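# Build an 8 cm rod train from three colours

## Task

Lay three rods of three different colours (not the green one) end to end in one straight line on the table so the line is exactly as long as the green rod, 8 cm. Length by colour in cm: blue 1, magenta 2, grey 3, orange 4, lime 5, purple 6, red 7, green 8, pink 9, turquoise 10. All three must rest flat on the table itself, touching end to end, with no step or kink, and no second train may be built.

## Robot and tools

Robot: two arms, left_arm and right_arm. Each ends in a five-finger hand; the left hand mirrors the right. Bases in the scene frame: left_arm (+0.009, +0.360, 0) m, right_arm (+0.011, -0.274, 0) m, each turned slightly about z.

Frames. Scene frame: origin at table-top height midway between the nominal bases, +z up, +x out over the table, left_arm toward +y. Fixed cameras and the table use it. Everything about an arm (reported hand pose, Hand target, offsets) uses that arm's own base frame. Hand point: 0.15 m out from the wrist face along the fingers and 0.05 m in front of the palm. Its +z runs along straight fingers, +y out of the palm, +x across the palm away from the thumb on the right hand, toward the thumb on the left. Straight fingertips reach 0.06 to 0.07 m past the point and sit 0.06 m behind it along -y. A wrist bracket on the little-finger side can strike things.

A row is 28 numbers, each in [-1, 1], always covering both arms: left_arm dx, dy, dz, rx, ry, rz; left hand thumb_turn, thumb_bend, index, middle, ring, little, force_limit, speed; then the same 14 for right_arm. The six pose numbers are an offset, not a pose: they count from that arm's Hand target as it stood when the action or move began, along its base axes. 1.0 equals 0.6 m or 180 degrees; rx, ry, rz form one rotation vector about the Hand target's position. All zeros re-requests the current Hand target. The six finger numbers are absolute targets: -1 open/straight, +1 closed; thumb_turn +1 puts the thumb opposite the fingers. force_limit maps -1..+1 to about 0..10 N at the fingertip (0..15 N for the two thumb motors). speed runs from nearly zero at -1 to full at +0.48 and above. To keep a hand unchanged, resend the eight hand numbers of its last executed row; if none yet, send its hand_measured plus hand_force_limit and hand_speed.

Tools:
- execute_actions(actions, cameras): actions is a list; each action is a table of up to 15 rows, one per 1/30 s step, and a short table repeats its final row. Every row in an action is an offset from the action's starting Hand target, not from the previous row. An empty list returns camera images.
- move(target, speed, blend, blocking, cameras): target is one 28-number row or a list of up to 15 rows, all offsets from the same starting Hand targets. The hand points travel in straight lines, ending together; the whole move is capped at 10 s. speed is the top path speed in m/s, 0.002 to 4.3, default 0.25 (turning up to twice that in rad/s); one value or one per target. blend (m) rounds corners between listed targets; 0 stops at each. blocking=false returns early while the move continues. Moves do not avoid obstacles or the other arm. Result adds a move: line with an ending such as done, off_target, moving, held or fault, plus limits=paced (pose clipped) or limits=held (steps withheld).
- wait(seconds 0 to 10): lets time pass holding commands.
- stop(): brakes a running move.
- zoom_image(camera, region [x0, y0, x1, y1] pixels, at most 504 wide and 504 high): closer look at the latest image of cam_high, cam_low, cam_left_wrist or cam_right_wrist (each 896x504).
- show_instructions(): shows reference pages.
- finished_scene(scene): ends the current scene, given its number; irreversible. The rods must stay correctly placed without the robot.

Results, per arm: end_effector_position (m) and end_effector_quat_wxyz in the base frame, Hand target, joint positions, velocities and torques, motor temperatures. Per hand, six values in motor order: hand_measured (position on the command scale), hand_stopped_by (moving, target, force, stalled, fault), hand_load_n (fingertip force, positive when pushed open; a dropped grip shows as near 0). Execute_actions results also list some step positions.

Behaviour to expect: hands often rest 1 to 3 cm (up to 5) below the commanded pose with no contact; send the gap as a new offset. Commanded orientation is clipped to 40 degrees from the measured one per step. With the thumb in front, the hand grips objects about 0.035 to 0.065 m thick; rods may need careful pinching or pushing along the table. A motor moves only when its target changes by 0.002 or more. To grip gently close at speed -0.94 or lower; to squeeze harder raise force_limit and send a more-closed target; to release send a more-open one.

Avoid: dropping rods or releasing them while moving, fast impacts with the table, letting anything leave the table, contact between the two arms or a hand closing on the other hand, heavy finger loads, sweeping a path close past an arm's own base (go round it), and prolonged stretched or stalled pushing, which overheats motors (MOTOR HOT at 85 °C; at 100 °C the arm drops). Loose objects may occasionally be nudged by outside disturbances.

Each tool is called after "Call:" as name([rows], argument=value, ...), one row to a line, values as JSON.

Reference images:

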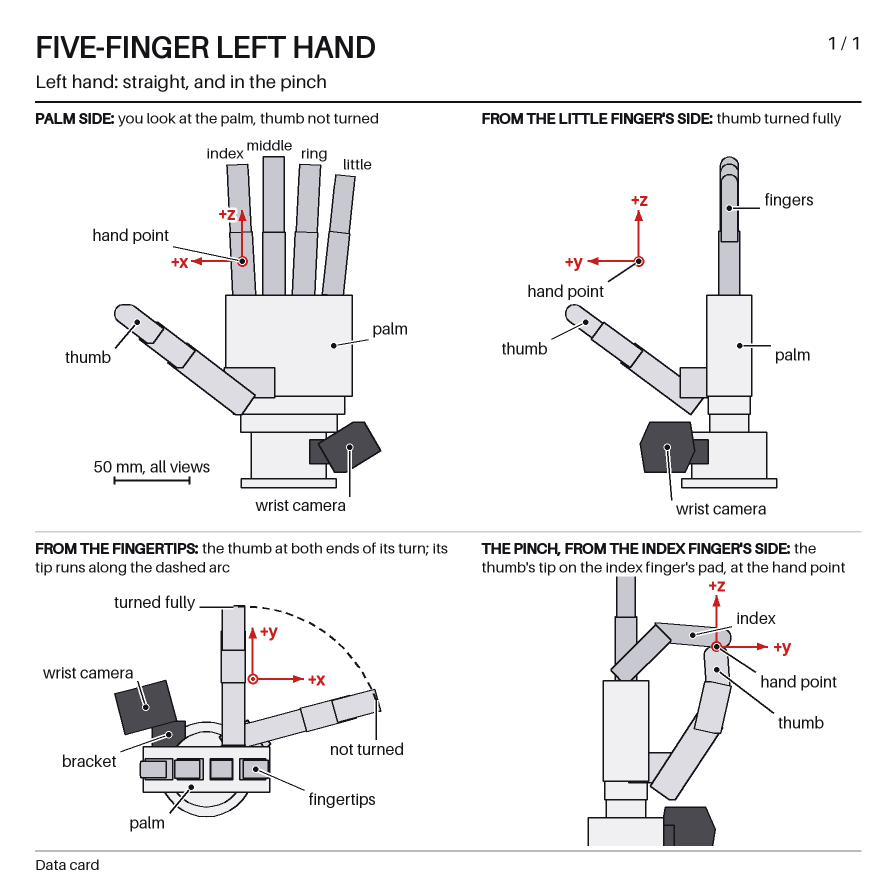

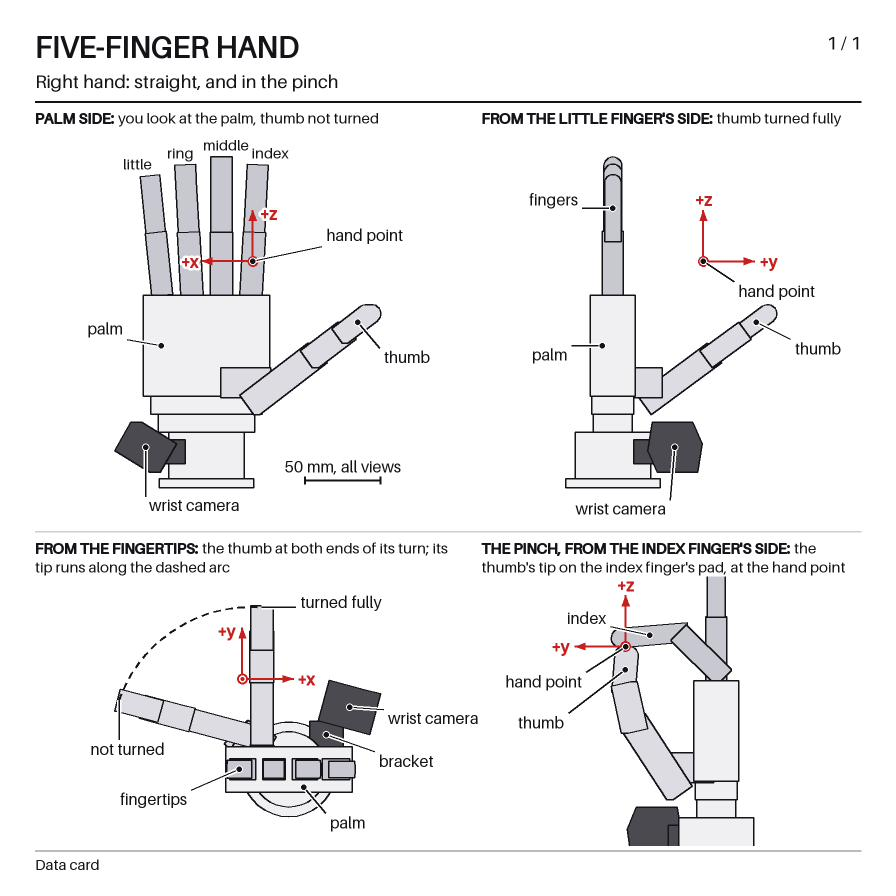

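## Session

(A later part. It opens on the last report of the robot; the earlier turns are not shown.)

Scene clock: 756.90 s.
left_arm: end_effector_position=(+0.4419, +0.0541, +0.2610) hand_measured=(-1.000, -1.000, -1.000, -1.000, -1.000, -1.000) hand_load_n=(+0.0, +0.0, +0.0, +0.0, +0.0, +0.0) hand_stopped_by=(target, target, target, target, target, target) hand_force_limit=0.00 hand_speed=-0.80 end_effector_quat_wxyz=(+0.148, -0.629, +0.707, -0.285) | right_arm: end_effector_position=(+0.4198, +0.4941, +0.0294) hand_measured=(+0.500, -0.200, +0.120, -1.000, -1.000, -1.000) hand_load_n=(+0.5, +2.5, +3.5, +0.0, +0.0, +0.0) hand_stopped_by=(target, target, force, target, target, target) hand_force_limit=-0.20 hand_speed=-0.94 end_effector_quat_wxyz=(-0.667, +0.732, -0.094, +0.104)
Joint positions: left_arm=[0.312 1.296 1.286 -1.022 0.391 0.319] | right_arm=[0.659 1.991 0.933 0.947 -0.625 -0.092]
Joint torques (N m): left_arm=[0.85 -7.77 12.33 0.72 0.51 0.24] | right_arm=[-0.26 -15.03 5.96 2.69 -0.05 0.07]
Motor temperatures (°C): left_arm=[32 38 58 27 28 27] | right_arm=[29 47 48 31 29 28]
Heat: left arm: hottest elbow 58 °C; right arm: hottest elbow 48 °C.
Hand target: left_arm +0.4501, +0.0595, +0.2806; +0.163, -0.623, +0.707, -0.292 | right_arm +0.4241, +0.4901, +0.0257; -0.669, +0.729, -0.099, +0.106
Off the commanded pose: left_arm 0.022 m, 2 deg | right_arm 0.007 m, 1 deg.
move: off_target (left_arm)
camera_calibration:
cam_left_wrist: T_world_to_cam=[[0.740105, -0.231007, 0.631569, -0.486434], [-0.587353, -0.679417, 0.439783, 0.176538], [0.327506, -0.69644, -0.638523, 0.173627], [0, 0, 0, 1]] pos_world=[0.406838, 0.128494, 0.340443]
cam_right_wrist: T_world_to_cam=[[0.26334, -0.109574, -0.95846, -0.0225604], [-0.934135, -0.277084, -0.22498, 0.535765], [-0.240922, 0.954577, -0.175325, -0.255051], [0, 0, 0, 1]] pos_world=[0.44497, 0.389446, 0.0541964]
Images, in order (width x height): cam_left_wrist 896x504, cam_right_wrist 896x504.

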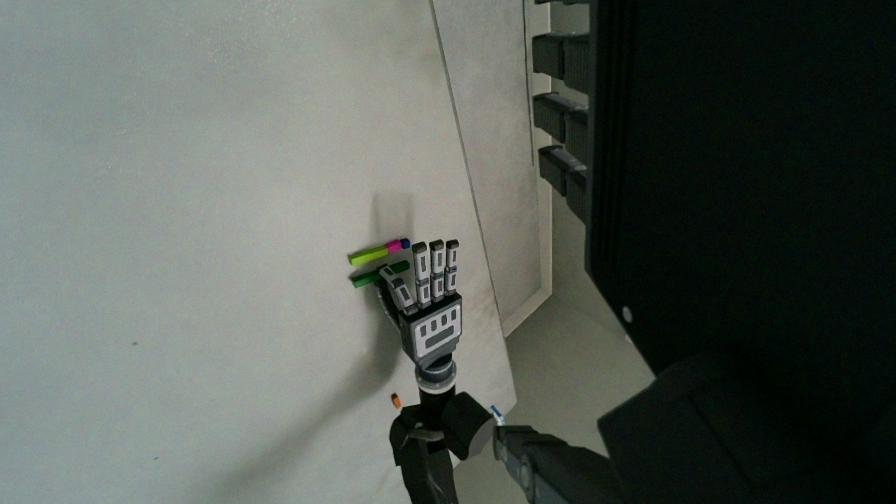

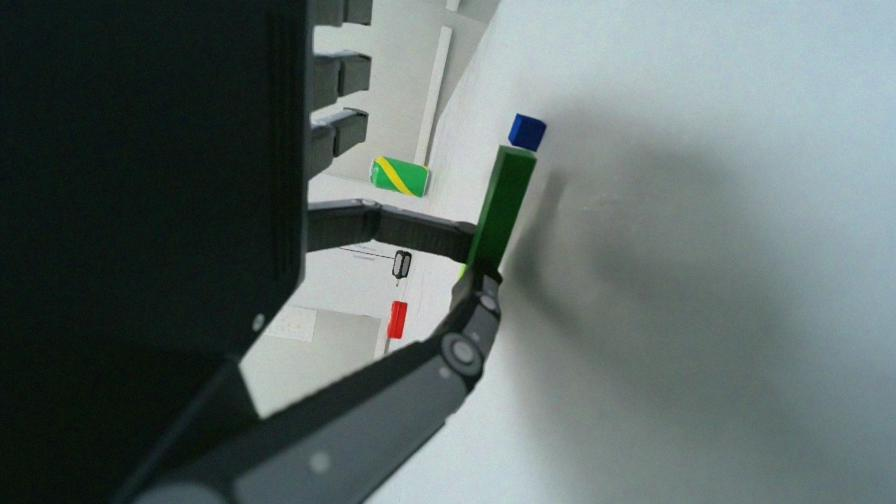

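Call:
move(target=[0, 0, 0, 0, 0, 0, -1, -1, -1, -1, -1, -1, 0.0, -0.8, 0.0, 0.0, -0.015, 0, 0, 0.0, 0.5, -0.2, 0.45, -1, -1, -1, -0.2, -0.94], cameras=[], speed=0.05)

Call:
move(target=[0, 0, 0, 0, 0, 0, -1, -1, -1, -1, -1, -1, 0.0, -0.8, 0.0, 0.0, 0.0, 0, 0, 0.0, 0.5, -0.2, -0.9, -1, -1, -1, -0.2, -0.6], cameras=["cam_right_wrist", "cam_left_wrist"], speed=0.05)

Call:
zoom_image(camera="cam_left_wrist", region=[320, 200, 480, 320])

Scene clock: 762.07 s.
left_arm: end_effector_position=(+0.4419, +0.0541, +0.2610) hand_measured=(-1.000, -1.000, -1.000, -1.000, -1.000, -1.000) hand_load_n=(+0.0, +0.0, +0.0, +0.0, +0.0, +0.0) hand_stopped_by=(target, target, target, target, target, target) hand_force_limit=0.00 hand_speed=-0.80 end_effector_quat_wxyz=(+0.148, -0.629, +0.707, -0.285) | right_arm: end_effector_position=(+0.4196, +0.4940, +0.0222) hand_measured=(+0.500, -0.200, +0.120, -1.000, -1.000, -1.000) hand_load_n=(+1.0, +2.0, +3.0, +0.0, +0.0, +0.0) hand_stopped_by=(target, target, force, target, target, target) hand_force_limit=-0.20 hand_speed=-0.94 end_effector_quat_wxyz=(-0.667, +0.731, -0.094, +0.105)
Joint positions: left_arm=[0.312 1.296 1.286 -1.022 0.391 0.319] | right_arm=[0.659 2.01 0.933 0.969 -0.626 -0.091]
Joint torques (N m): left_arm=[1.14 -7.77 12.37 0.58 0.5 0.24] | right_arm=[-0.21 -14.86 5.98 2.66 -0.04 0.07]
Motor temperatures (°C): left_arm=[32 38 58 27 28 27] | right_arm=[29 47 48 31 29 28]
Heat: left arm: hottest elbow 58 °C; right arm: hottest elbow 48 °C.
Hand target: left_arm +0.4501, +0.0595, +0.2806; +0.163, -0.623, +0.707, -0.292 | right_arm +0.4241, +0.4901, +0.0169; -0.669, +0.729, -0.098, +0.106
Off the commanded pose: left_arm 0.022 m, 2 deg | right_arm 0.008 m, 1 deg.
move: off_target (left_arm)
No camera images: "cameras" was empty.

Scene clock: 763.27 s.
left_arm: end_effector_position=(+0.4419, +0.0541, +0.2610) hand_measured=(-1.000, -1.000, -1.000, -1.000, -1.000, -1.000) hand_load_n=(+0.0, +0.0, +0.0, +0.0, +0.0, -0.5) hand_stopped_by=(target, target, target, target, target, target) hand_force_limit=0.00 hand_speed=-0.80 end_effector_quat_wxyz=(+0.148, -0.629, +0.707, -0.285) | right_arm: end_effector_position=(+0.4196, +0.4940, +0.0222) hand_measured=(+0.500, -0.200, -0.900, -1.000, -1.000, -1.000) hand_load_n=(+0.0, +0.0, +0.0, +0.0, -0.5, +0.0) hand_stopped_by=(target, target, target, target, target, target) hand_force_limit=-0.20 hand_speed=-0.60 end_effector_quat_wxyz=(-0.667, +0.731, -0.094, +0.105)
Joint positions: left_arm=[0.312 1.296 1.286 -1.022 0.391 0.319] | right_arm=[0.659 2.01 0.933 0.969 -0.626 -0.091]
Joint torques (N m): left_arm=[0.97 -8.18 12.26 0.66 0.5 0.25] | right_arm=[-0.26 -14.8 5.98 2.62 -0.04 0.07]
Motor temperatures (°C): left_arm=[32 38 58 27 28 27] | right_arm=[29 47 48 31 29 28]
Heat: left arm: hottest elbow 58 °C; right arm: hottest elbow 48 °C.
Hand target: left_arm +0.4501, +0.0595, +0.2806; +0.163, -0.623, +0.707, -0.292 | right_arm +0.4241, +0.4901, +0.0169; -0.669, +0.729, -0.098, +0.106
Off the commanded pose: left_arm 0.022 m, 2 deg | right_arm 0.008 m, 1 deg.
move: off_target (left_arm)
camera_calibration:
cam_left_wrist: T_world_to_cam=[[0.740105, -0.231007, 0.631569, -0.486434], [-0.587353, -0.679417, 0.439783, 0.176538], [0.327506, -0.69644, -0.638523, 0.173627], [0, 0, 0, 1]] pos_world=[0.406838, 0.128494, 0.340443]
cam_right_wrist: T_world_to_cam=[[0.264607, -0.107711, -0.958322, -0.030899], [-0.933781, -0.276865, -0.226712, 0.533722], [-0.240907, 0.954853, -0.173839, -0.256482], [0, 0, 0, 1]] pos_world=[0.444768, 0.389344, 0.0468037]
Images, in order (width x height): cam_left_wrist 896x504, cam_right_wrist 896x504.

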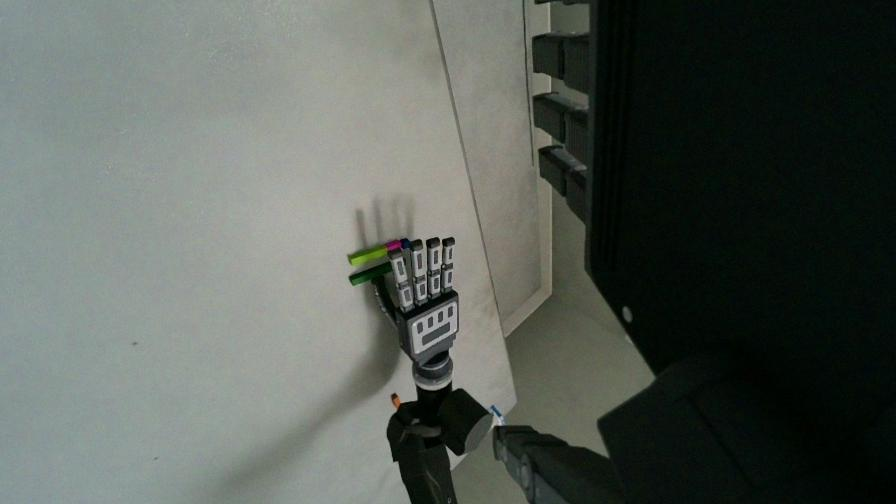

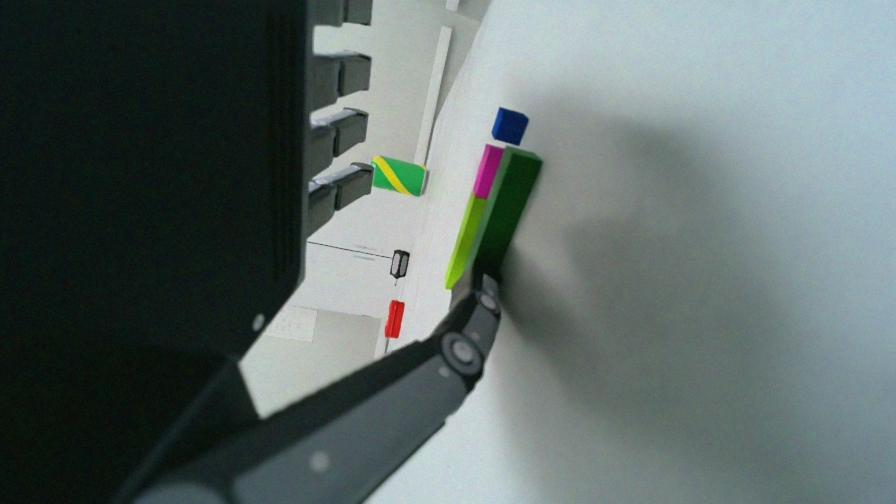

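Scaled by 3.150 from the camera's 896x504 image, which has a finer 1280x720 frame.

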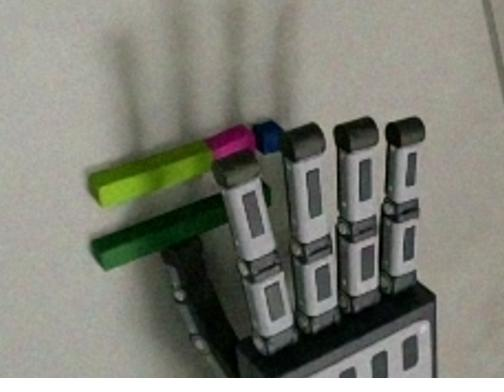

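Call:
move(target=[0, 0, 0, 0, 0, 0, -1, -1, -1, -1, -1, -1, 0.0, -0.8, 0.012, 0.055, -0.002, 0, 0, 0.0, 0.5, -0.2, -0.9, -1, -1, -1, -0.2, -0.6], cameras=["cam_right_wrist", "cam_left_wrist"], speed=0.04)

Call:
zoom_image(camera="cam_left_wrist", region=[320, 200, 480, 320])

Call:
zoom_image(camera="cam_right_wrist", region=[400, 80, 600, 320])

Scene clock: 769.27 s.
left_arm: end_effector_position=(+0.4419, +0.0541, +0.2610) hand_measured=(-1.000, -1.000, -1.000, -1.000, -1.000, -1.000) hand_load_n=(+0.0, +0.0, +0.0, +0.0, +0.0, -0.5) hand_stopped_by=(target, target, target, target, target, target) hand_force_limit=0.00 hand_speed=-0.80 end_effector_quat_wxyz=(+0.148, -0.629, +0.707, -0.285) | right_arm: end_effector_position=(+0.4284, +0.5122, +0.0216) hand_measured=(+0.500, -0.198, -0.900, -1.000, -1.000, -1.000) hand_load_n=(+0.0, -1.0, +0.0, +0.0, +0.0, +0.0) hand_stopped_by=(target, target, target, target, target, target) hand_force_limit=-0.20 hand_speed=-0.60 end_effector_quat_wxyz=(-0.670, +0.728, -0.098, +0.111)
Joint positions: left_arm=[0.312 1.296 1.286 -1.022 0.391 0.319] | right_arm=[0.679 2.04 0.982 0.964 -0.591 -0.083]
Joint torques (N m): left_arm=[1.14 -7.88 12.3 0.61 0.49 0.22] | right_arm=[1.32 -14.74 9.02 1.44 0.27 0.05]
Motor temperatures (°C): left_arm=[32 38 58 27 28 27] | right_arm=[29 47 47 31 29 28]
Heat: left arm: hottest elbow 58 °C; right arm: hottest shoulder 47 °C.
Hand target: left_arm +0.4501, +0.0595, +0.2806; +0.163, -0.623, +0.707, -0.292 | right_arm +0.4313, +0.5231, +0.0157; -0.669, +0.729, -0.098, +0.106
Off the commanded pose: left_arm 0.022 m, 2 deg | right_arm 0.013 m, 1 deg.
move: off_target (left_arm, right_arm)
camera_calibration:
cam_left_wrist: T_world_to_cam=[[0.740105, -0.231007, 0.631569, -0.486434], [-0.587353, -0.679417, 0.439783, 0.176538], [0.327506, -0.69644, -0.638523, 0.173627], [0, 0, 0, 1]] pos_world=[0.406838, 0.128494, 0.340443]
cam_right_wrist: T_world_to_cam=[[0.267865, -0.103992, -0.957828, -0.035149], [-0.936445, -0.261859, -0.233455, 0.540499], [-0.226539, 0.959487, -0.167525, -0.280439], [0, 0, 0, 1]] pos_world=[0.452033, 0.406957, 0.0455349]
Images, in order (width x height): cam_left_wrist 896x504, cam_right_wrist 896x504.

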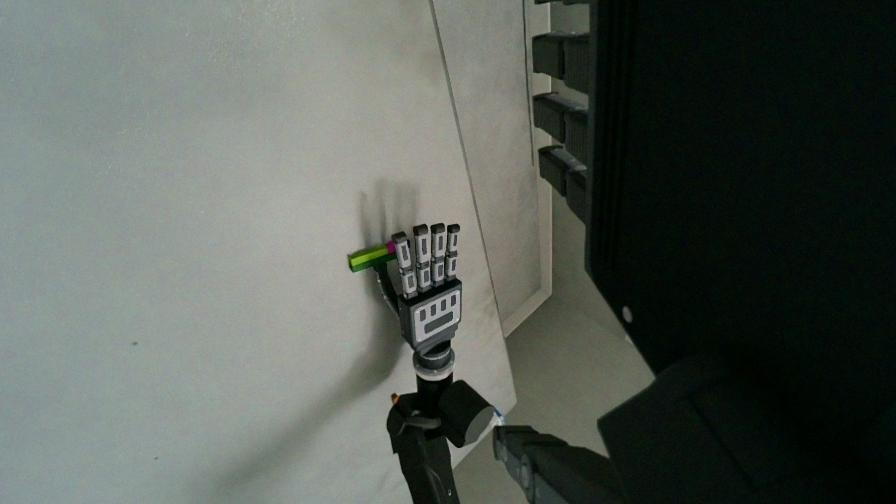

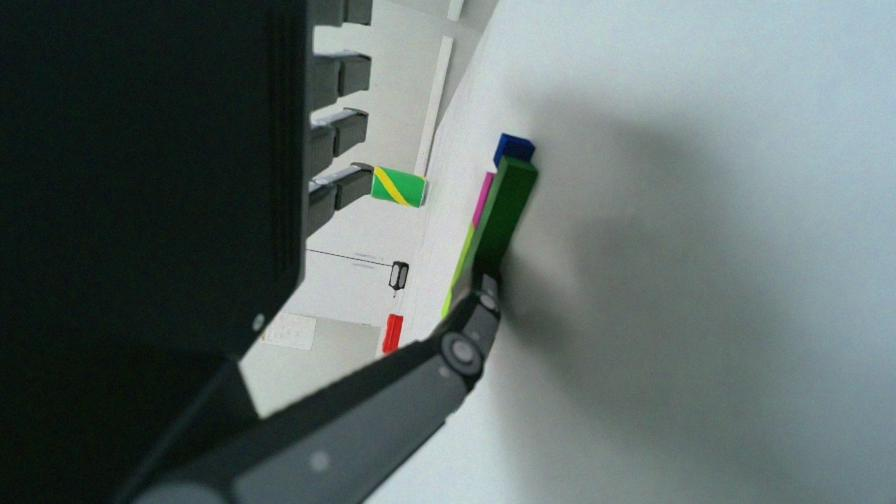

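Scaled by 3.150 from the camera's 896x504 image, which has a finer 1280x720 frame.

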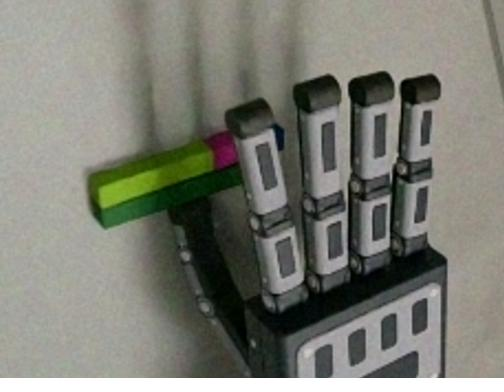

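Scaled by 2.100 from the camera's 896x504 image, which has a finer 1280x720 frame.

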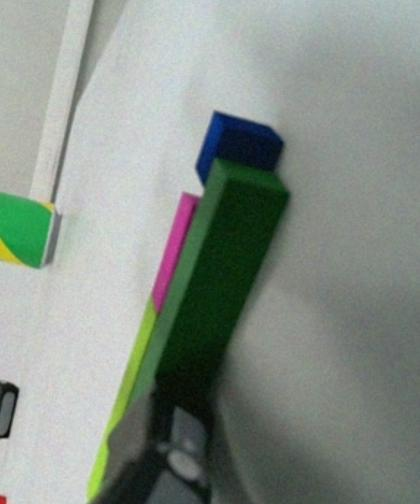

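Call:
move(target=[0, 0, 0, 0, 0, 0, -1, -1, -1, -1, -1, -1, 0.0, -0.8, 0.007, 0.022, -0.002, 0, 0, 0.0, 0.5, -0.2, -0.9, -1, -1, -1, -0.2, -0.6], cameras=["cam_right_wrist", "cam_left_wrist"], speed=0.04)

Call:
zoom_image(camera="cam_left_wrist", region=[320, 200, 480, 320])

Call:
zoom_image(camera="cam_right_wrist", region=[400, 80, 600, 320])

Scene clock: 772.83 s.
left_arm: end_effector_position=(+0.4419, +0.0541, +0.2610) hand_measured=(-1.000, -1.000, -1.000, -1.000, -1.000, -1.000) hand_load_n=(+0.0, +0.0, +0.0, +0.0, +0.0, +0.0) hand_stopped_by=(target, target, target, target, target, target) hand_force_limit=0.00 hand_speed=-0.80 end_effector_quat_wxyz=(+0.148, -0.629, +0.707, -0.285) | right_arm: end_effector_position=(+0.4331, +0.5249, +0.0216) hand_measured=(+0.500, -0.198, -0.900, -1.000, -1.000, -1.000) hand_load_n=(+0.0, -1.0, +0.0, +0.0, +0.0, +0.0) hand_stopped_by=(target, target, target, target, target, target) hand_force_limit=-0.20 hand_speed=-0.60 end_effector_quat_wxyz=(-0.670, +0.727, -0.097, +0.112)
Joint positions: left_arm=[0.312 1.296 1.286 -1.022 0.391 0.319] | right_arm=[0.693 2.057 1.018 0.947 -0.578 -0.082]
Joint torques (N m): left_arm=[0.91 -7.88 12.21 0.64 0.51 0.23] | right_arm=[1.32 -14.8 9.22 1.42 0.29 0.05]
Motor temperatures (°C): left_arm=[32 38 58 27 28 27] | right_arm=[29 47 48 31 29 28]
Heat: left arm: hottest elbow 58 °C; right arm: hottest elbow 48 °C.
Hand target: left_arm +0.4501, +0.0595, +0.2806; +0.163, -0.623, +0.707, -0.292 | right_arm +0.4354, +0.5363, +0.0142; -0.669, +0.729, -0.098, +0.106
Off the commanded pose: left_arm 0.022 m, 2 deg | right_arm 0.014 m, 1 deg.
move: off_target (left_arm, right_arm)
camera_calibration:
cam_left_wrist: T_world_to_cam=[[0.740105, -0.231007, 0.631569, -0.486434], [-0.587353, -0.679417, 0.439783, 0.176538], [0.327506, -0.69644, -0.638523, 0.173627], [0, 0, 0, 1]] pos_world=[0.406838, 0.128494, 0.340443]
cam_right_wrist: T_world_to_cam=[[0.269955, -0.103035, -0.957344, -0.0364363], [-0.935945, -0.261572, -0.235769, 0.547887], [-0.226122, 0.959669, -0.167047, -0.29187], [0, 0, 0, 1]] pos_world=[0.456631, 0.419656, 0.0455367]
Images, in order (width x height): cam_left_wrist 896x504, cam_right_wrist 896x504.

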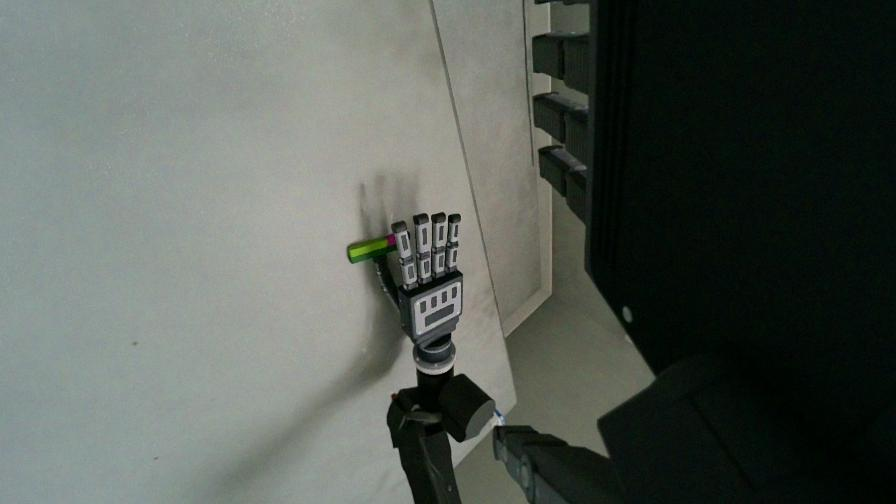

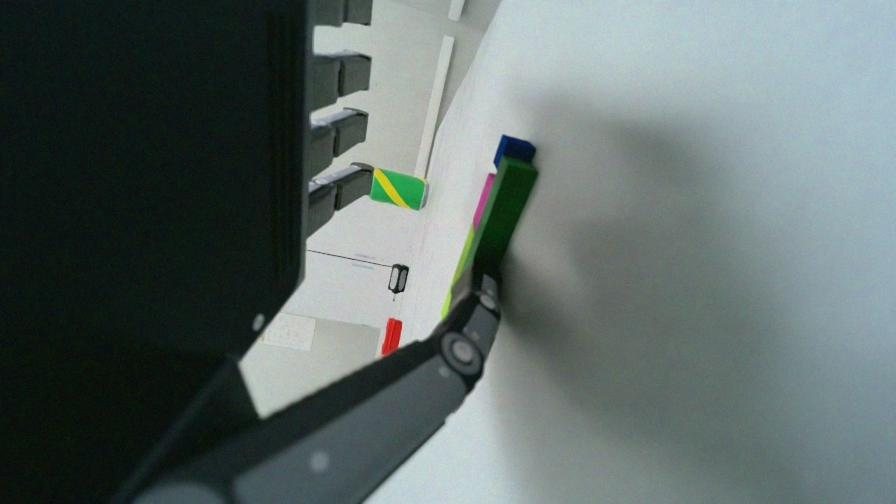

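Scaled by 3.150 from the camera's 896x504 image, which has a finer 1280x720 frame.

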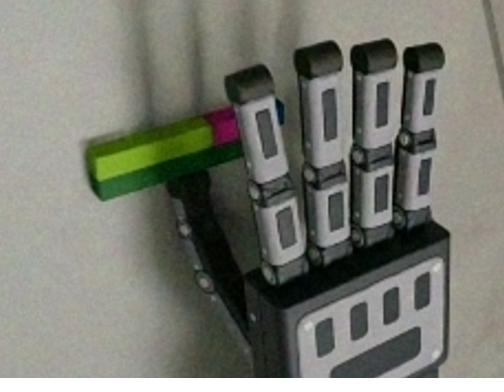

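Scaled by 2.100 from the camera's 896x504 image, which has a finer 1280x720 frame.

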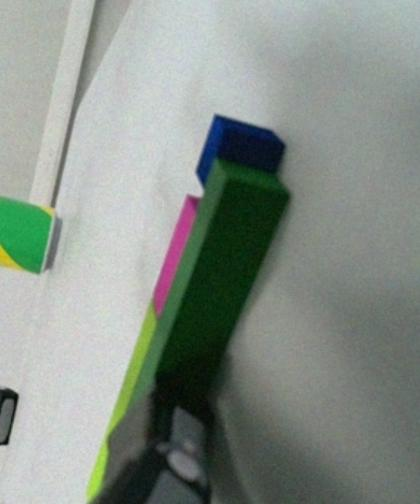

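Call:
move([
  [0, 0, 0, 0, 0, 0, -1, -1, -1, -1, -1, -1, 0.0, -0.8, -0.006, -0.055, 0.0, 0, 0, 0.0, 0.5, -0.2, -0.9, -1, -1, -1, -0.2, -0.6],
  [0, 0, 0, 0, 0, 0, -1, -1, -1, -1, -1, -1, 0.0, -0.8, -0.006, -0.055, 0.12, 0, 0, 0.0, 0.5, -0.2, -0.9, -1, -1, -1, -0.2, -0.6],
], cameras=["cam_right_wrist", "cam_left_wrist"], speed=0.06)

Call:
zoom_image(camera="cam_left_wrist", region=[335, 210, 435, 285])

Call:
zoom_image(camera="cam_right_wrist", region=[440, 80, 680, 340])

Scene clock: 778.33 s.
left_arm: end_effector_position=(+0.4419, +0.0541, +0.2610) hand_measured=(-1.000, -1.000, -1.000, -1.000, -1.000, -1.000) hand_load_n=(+0.0, +0.0, +0.0, +0.0, +0.0, +0.0) hand_stopped_by=(target, target, target, target, target, target) hand_force_limit=0.00 hand_speed=-0.80 end_effector_quat_wxyz=(+0.148, -0.629, +0.707, -0.285) | right_arm: end_effector_position=(+0.4248, +0.5061, +0.0726) hand_measured=(+0.500, -0.200, -0.900, -1.000, -1.000, -1.000) hand_load_n=(+0.0, +0.0, +0.0, +0.0, +0.0, +0.0) hand_stopped_by=(target, target, target, target, target, target) hand_force_limit=-0.20 hand_speed=-0.60 end_effector_quat_wxyz=(-0.665, +0.734, -0.101, +0.097)
Joint positions: left_arm=[0.312 1.296 1.286 -1.022 0.391 0.319] | right_arm=[0.67 1.903 0.976 0.807 -0.616 -0.079]
Joint torques (N m): left_arm=[0.85 -8.12 12.33 0.65 0.5 0.25] | right_arm=[-0.21 -17.61 7.64 1.55 0.02 -0.04]
Motor temperatures (°C): left_arm=[32 38 58 27 28 27] | right_arm=[29 48 47 31 29 28]
Heat: left arm: hottest elbow 58 °C; right arm: hottest shoulder 48 °C.
Hand target: left_arm +0.4501, +0.0595, +0.2806; +0.163, -0.623, +0.707, -0.292 | right_arm +0.4320, +0.5032, +0.0863; -0.669, +0.729, -0.099, +0.106
Off the commanded pose: left_arm 0.022 m, 2 deg | right_arm 0.016 m, 1 deg.
move: off_target (left_arm, right_arm)
camera_calibration:
cam_left_wrist: T_world_to_cam=[[0.740105, -0.231007, 0.631569, -0.486434], [-0.587353, -0.679417, 0.439783, 0.176538], [0.327506, -0.69644, -0.638523, 0.173627], [0, 0, 0, 1]] pos_world=[0.406838, 0.128494, 0.340443]
cam_right_wrist: T_world_to_cam=[[0.244943, -0.112853, -0.962947, 0.0286745], [-0.938169, -0.278185, -0.206039, 0.554388], [-0.244626, 0.953875, -0.174015, -0.255893], [0, 0, 0, 1]] pos_world=[0.450488, 0.401549, 0.0973082]
Images, in order (width x height): cam_left_wrist 896x504, cam_right_wrist 896x504.

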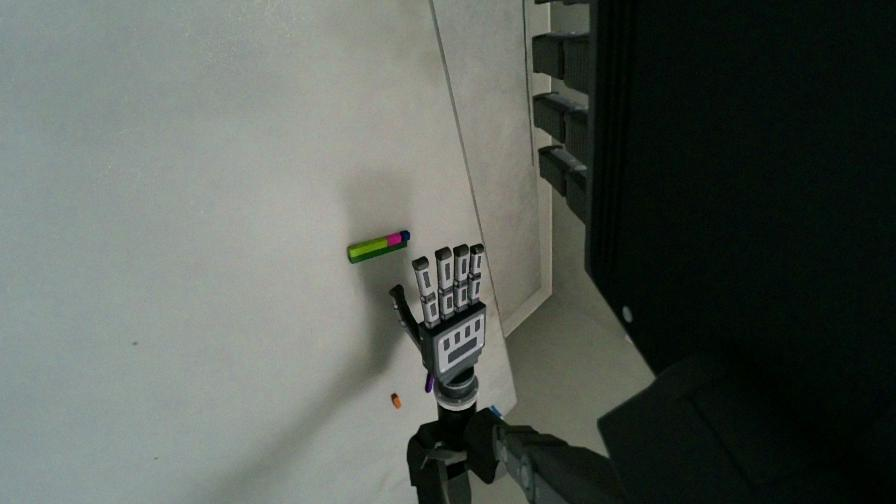

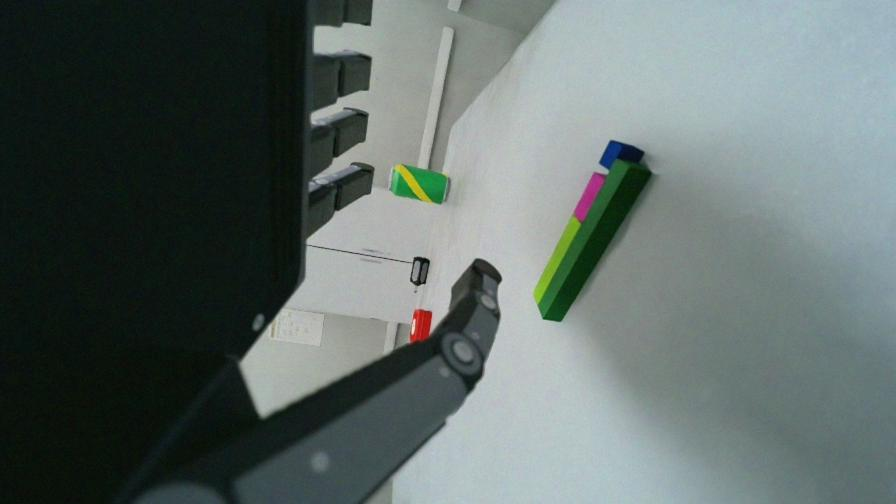

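Scaled by 5.040 from the camera's 896x504 image, which has a finer 1280x720 frame.

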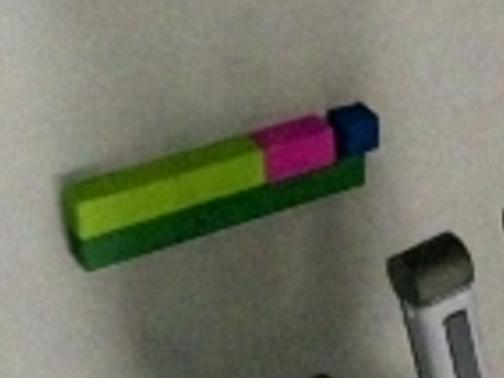

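Scaled by 1.938 from the camera's 896x504 image, which has a finer 1280x720 frame.

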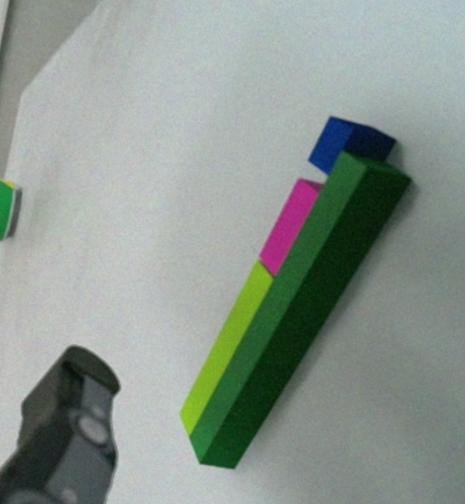

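Call:
move(target=[0, 0, 0, 0, 0, 0, -1, -1, -1, -1, -1, -1, 0.0, -0.8, 0.114, 0.027, 0.0, 0, 0, 0.0, -1, -1, 0.15, -1, -1, -1, -0.2, -0.3], cameras=["cam_right_wrist", "cam_left_wrist"], speed=0.1)

Call:
zoom_image(camera="cam_left_wrist", region=[335, 200, 475, 300])

Call:
zoom_image(camera="cam_right_wrist", region=[400, 140, 620, 360])

Scene clock: 795.30 s.
left_arm: end_effector_position=(+0.4419, +0.0541, +0.2610) hand_measured=(-1.000, -1.000, -1.000, -1.000, -1.000, -1.000) hand_load_n=(-0.5, +0.0, -0.5, +0.0, +0.0, +0.0) hand_stopped_by=(target, target, target, target, target, target) hand_force_limit=0.00 hand_speed=-0.80 end_effector_quat_wxyz=(+0.148, -0.629, +0.707, -0.285) | right_arm: end_effector_position=(+0.4837, +0.5139, +0.0775) hand_measured=(-1.000, -1.000, +0.150, -1.000, -1.000, -1.000) hand_load_n=(+0.0, +0.0, +0.0, +0.0, +0.0, +0.0) hand_stopped_by=(target, target, target, target, target, target) hand_force_limit=-0.20 hand_speed=-0.30 end_effector_quat_wxyz=(-0.664, +0.734, -0.106, +0.096)
Joint positions: left_arm=[0.312 1.296 1.286 -1.022 0.391 0.319] | right_arm=[0.617 1.981 1.142 0.71 -0.664 -0.08]
Joint torques (N m): left_arm=[0.85 -7.77 12.3 0.68 0.51 0.23] | right_arm=[-0.09 -16.73 11.82 1.57 -0.06 -0.1]
Motor temperatures (°C): left_arm=[32 38 58 27 28 27] | right_arm=[29 49 47 31 29 28]
Heat: left arm: hottest elbow 58 °C; right arm: hottest shoulder 49 °C.
Hand target: left_arm +0.4501, +0.0595, +0.2806; +0.163, -0.623, +0.707, -0.292 | right_arm +0.5005, +0.5193, +0.0864; -0.669, +0.729, -0.099, +0.106
Off the commanded pose: left_arm 0.022 m, 2 deg | right_arm 0.020 m, 2 deg.
move: off_target (left_arm, right_arm)
camera_calibration:
cam_left_wrist: T_world_to_cam=[[0.740105, -0.231007, 0.631569, -0.486434], [-0.587353, -0.679417, 0.439783, 0.176538], [0.327506, -0.69644, -0.638523, 0.173627], [0, 0, 0, 1]] pos_world=[0.406838, 0.128494, 0.340443]
cam_right_wrist: T_world_to_cam=[[0.235499, -0.114632, -0.96509, 0.0254007], [-0.941445, -0.273449, -0.19725, 0.611231], [-0.241292, 0.955032, -0.172317, -0.250468], [0, 0, 0, 1]] pos_world=[0.509022, 0.409257, 0.101919]
Images, in order (width x height): cam_left_wrist 896x504, cam_right_wrist 896x504.

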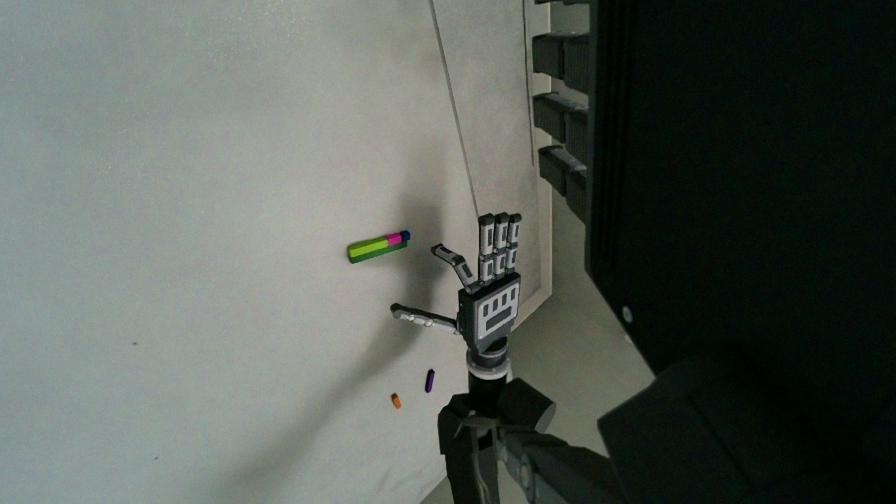

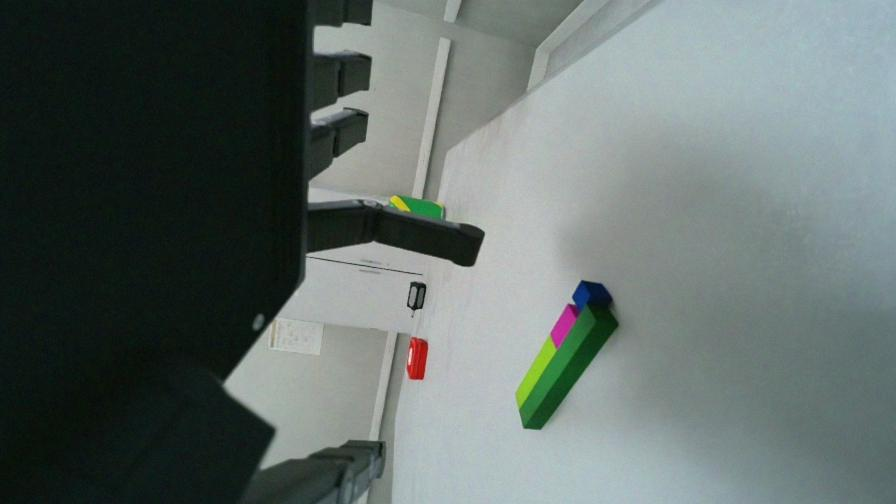

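Scaled by 3.600 from the camera's 896x504 image, which has a finer 1280x720 frame.

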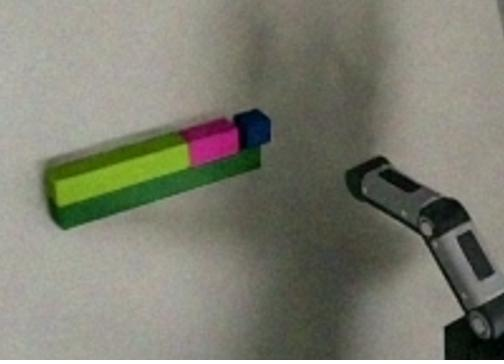

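Scaled by 2.291 from the camera's 896x504 image, which has a finer 1280x720 frame.

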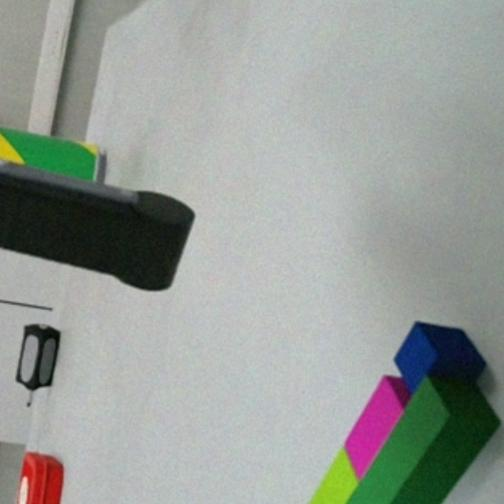

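Call:
move(target=[0, 0, 0, 0, 0, 0, -1, -1, -1, -1, -1, -1, 0.0, -0.8, 0.012, 0.003, -0.09, 0, 0, 0.0, -1, -1, 0.15, -1, -1, -1, -0.2, -0.3], cameras=["cam_right_wrist", "cam_left_wrist"], speed=0.08)

Call:
zoom_image(camera="cam_left_wrist", region=[335, 200, 475, 300])

Call:
zoom_image(camera="cam_right_wrist", region=[400, 140, 620, 360])

Scene clock: 804.40 s.
left_arm: end_effector_position=(+0.4419, +0.0541, +0.2610) hand_measured=(-1.000, -1.000, -1.000, -1.000, -1.000, -1.000) hand_load_n=(+0.0, +0.0, +0.0, +0.0, +0.0, +0.0) hand_stopped_by=(target, target, target, target, target, target) hand_force_limit=0.00 hand_speed=-0.80 end_effector_quat_wxyz=(+0.148, -0.629, +0.707, -0.285) | right_arm: end_effector_position=(+0.4878, +0.5157, +0.0210) hand_measured=(-1.000, -1.000, +0.150, -1.000, -1.000, -1.000) hand_load_n=(+0.0, +0.0, +0.0, +0.0, +0.0, +0.0) hand_stopped_by=(target, target, target, target, target, target) hand_force_limit=-0.20 hand_speed=-0.30 end_effector_quat_wxyz=(-0.657, +0.740, -0.110, +0.088)
Joint positions: left_arm=[0.312 1.296 1.286 -1.022 0.391 0.319] | right_arm=[0.614 2.1 1.162 0.784 -0.67 -0.081]
Joint torques (N m): left_arm=[1.14 -7.94 12.31 0.62 0.5 0.24] | right_arm=[-0.21 -17.32 10.82 2.61 -0.04 -0.08]
Motor temperatures (°C): left_arm=[32 38 58 27 28 27] | right_arm=[29 48 47 31 29 28]
Heat: left arm: hottest elbow 58 °C; right arm: hottest shoulder 48 °C.
Hand target: left_arm +0.4501, +0.0595, +0.2806; +0.163, -0.623, +0.707, -0.292 | right_arm +0.5076, +0.5211, +0.0323; -0.669, +0.729, -0.099, +0.106
Off the commanded pose: left_arm 0.022 m, 2 deg | right_arm 0.024 m, 3 deg.
move: off_target (left_arm, right_arm)
camera_calibration:
cam_left_wrist: T_world_to_cam=[[0.740105, -0.231007, 0.631569, -0.486434], [-0.587353, -0.679417, 0.439783, 0.176538], [0.327506, -0.69644, -0.638523, 0.173627], [0, 0, 0, 1]] pos_world=[0.406838, 0.128494, 0.340443]
cam_right_wrist: T_world_to_cam=[[0.21632, -0.127912, -0.967907, -0.0135776], [-0.944357, -0.279015, -0.174185, 0.608327], [-0.24778, 0.95173, -0.181151, -0.25582], [0, 0, 0, 1]] pos_world=[0.514028, 0.411467, 0.0464773]
Images, in order (width x height): cam_left_wrist 896x504, cam_right_wrist 896x504.

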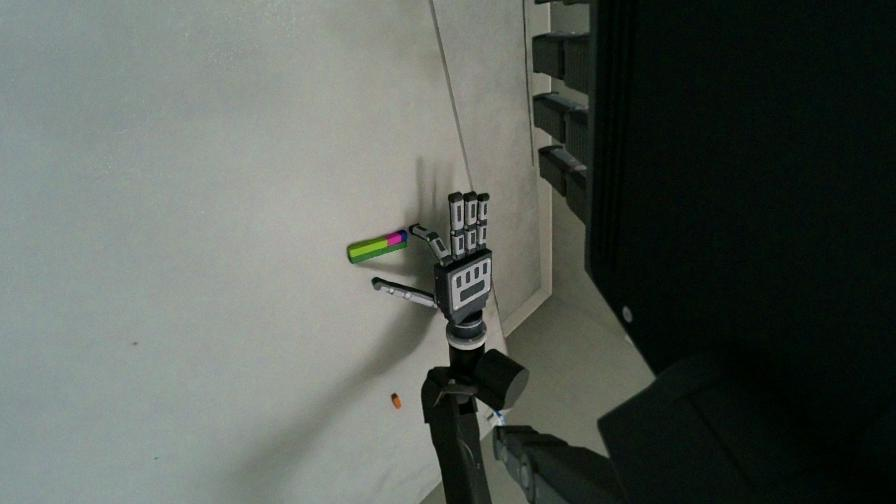

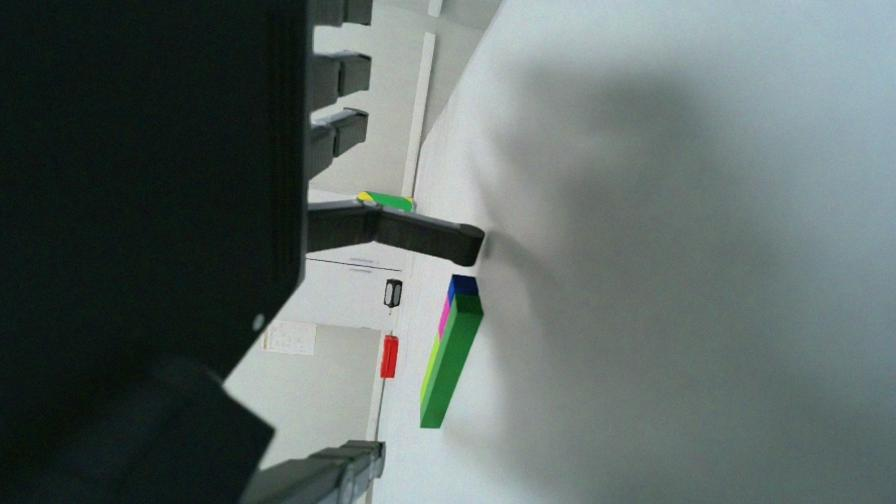

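Scaled by 3.600 from the camera's 896x504 image, which has a finer 1280x720 frame.

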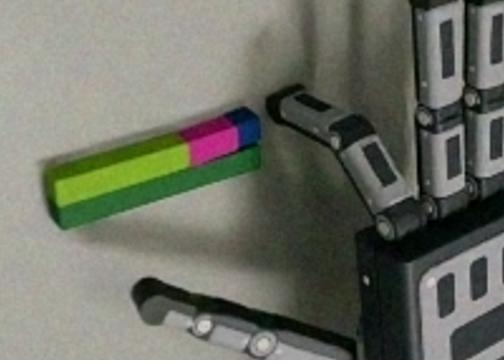

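Scaled by 2.291 from the camera's 896x504 image, which has a finer 1280x720 frame.

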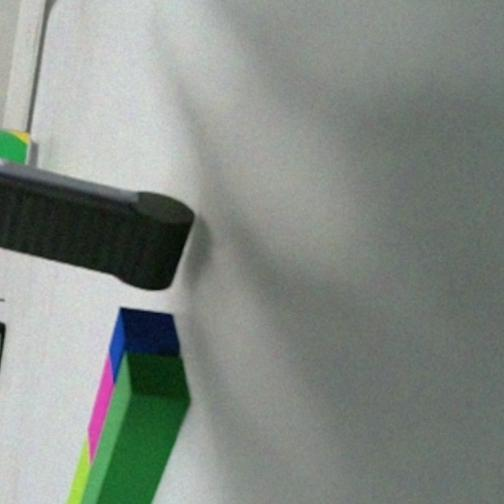

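Call:
zoom_image(camera="cam_left_wrist", region=[340, 220, 420, 270])

Call:
zoom_image(camera="cam_right_wrist", region=[410, 220, 500, 440])

Scaled by 6.300 from the camera's 896x504 image, which has a finer 1280x720 frame.

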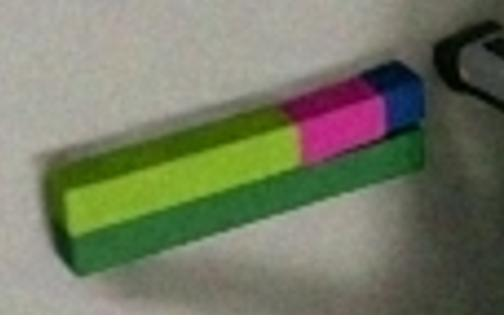

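Scaled by 2.291 from the camera's 896x504 image, which has a finer 1280x720 frame.

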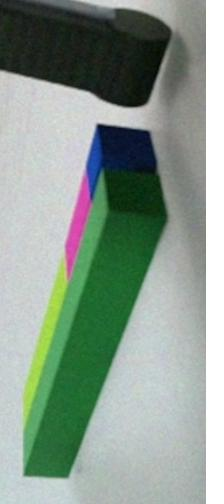

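Call:
move(target=[0, 0, 0, 0, 0, 0, -1, -1, -1, -1, -1, -1, 0.0, -0.8, -0.054, 0.001, 0.0, 0, 0, 0.0, -1, -1, 0.15, -1, -1, -1, -0.2, -0.3], cameras=["cam_right_wrist", "cam_left_wrist"], speed=0.04)

Call:
zoom_image(camera="cam_left_wrist", region=[335, 215, 425, 275])

Call:
zoom_image(camera="cam_right_wrist", region=[410, 200, 510, 440])

Scene clock: 811.83 s.
left_arm: end_effector_position=(+0.4419, +0.0541, +0.2610) hand_measured=(-1.000, -1.000, -1.000, -1.000, -1.000, -1.000) hand_load_n=(+0.0, +0.0, +0.0, +0.0, +0.0, +0.0) hand_stopped_by=(target, target, target, target, target, target) hand_force_limit=0.00 hand_speed=-0.80 end_effector_quat_wxyz=(+0.148, -0.629, +0.707, -0.285) | right_arm: end_effector_position=(+0.4809, +0.5151, +0.0187) hand_measured=(-1.000, -1.000, +0.150, -1.000, -1.000, -1.000) hand_load_n=(+0.0, +0.0, +0.0, +0.0, +0.0, +0.0) hand_stopped_by=(target, target, target, target, target, target) hand_force_limit=-0.20 hand_speed=-0.30 end_effector_quat_wxyz=(-0.661, +0.735, -0.111, +0.101)
Joint positions: left_arm=[0.312 1.296 1.286 -1.022 0.391 0.319] | right_arm=[0.625 2.097 1.128 0.837 -0.641 -0.081]
Joint torques (N m): left_arm=[1.08 -7.94 12.31 0.65 0.5 0.23] | right_arm=[1.61 -20.01 6.17 2.45 0.16 -0.03]
Motor temperatures (°C): left_arm=[32 38 59 27 28 27] | right_arm=[29 48 49 31 29 28]
Heat: left arm: hottest elbow 59 °C; right arm: hottest elbow 49 °C.
Hand target: left_arm +0.4501, +0.0595, +0.2806; +0.163, -0.623, +0.707, -0.292 | right_arm +0.4752, +0.5219, +0.0326; -0.669, +0.729, -0.098, +0.106
Off the commanded pose: left_arm 0.022 m, 2 deg | right_arm 0.016 m, 2 deg.
move: off_target (left_arm, right_arm)
camera_calibration:
cam_left_wrist: T_world_to_cam=[[0.740105, -0.231007, 0.631569, -0.486434], [-0.587353, -0.679417, 0.439783, 0.176538], [0.327506, -0.69644, -0.638523, 0.173627], [0, 0, 0, 1]] pos_world=[0.406838, 0.128494, 0.340443]
cam_right_wrist: T_world_to_cam=[[0.234049, -0.122426, -0.964486, -0.0258584], [-0.945295, -0.260529, -0.196322, 0.592509], [-0.227242, 0.957672, -0.176706, -0.270429], [0, 0, 0, 1]] pos_world=[0.504695, 0.410183, 0.0435963]
Images, in order (width x height): cam_left_wrist 896x504, cam_right_wrist 896x504.

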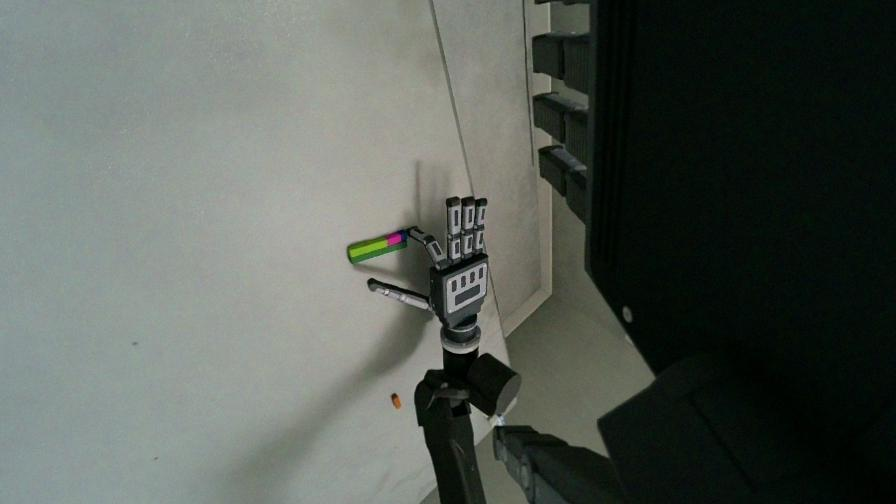

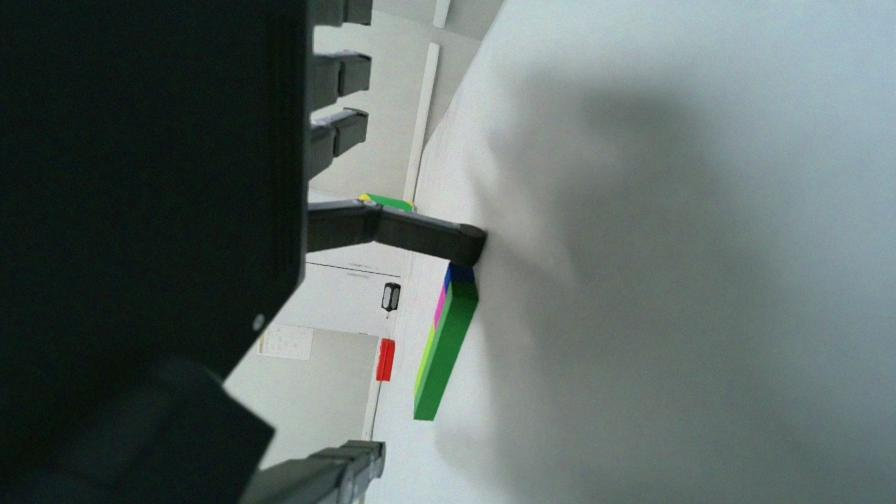

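Scaled by 5.600 from the camera's 896x504 image, which has a finer 1280x720 frame.

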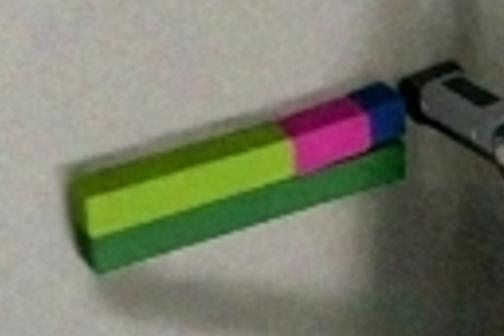

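Scaled by 2.100 from the camera's 896x504 image, which has a finer 1280x720 frame.

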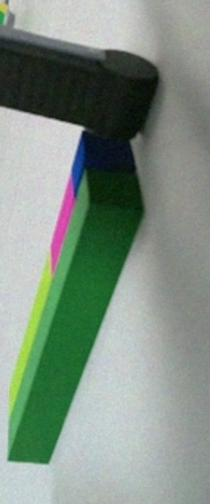

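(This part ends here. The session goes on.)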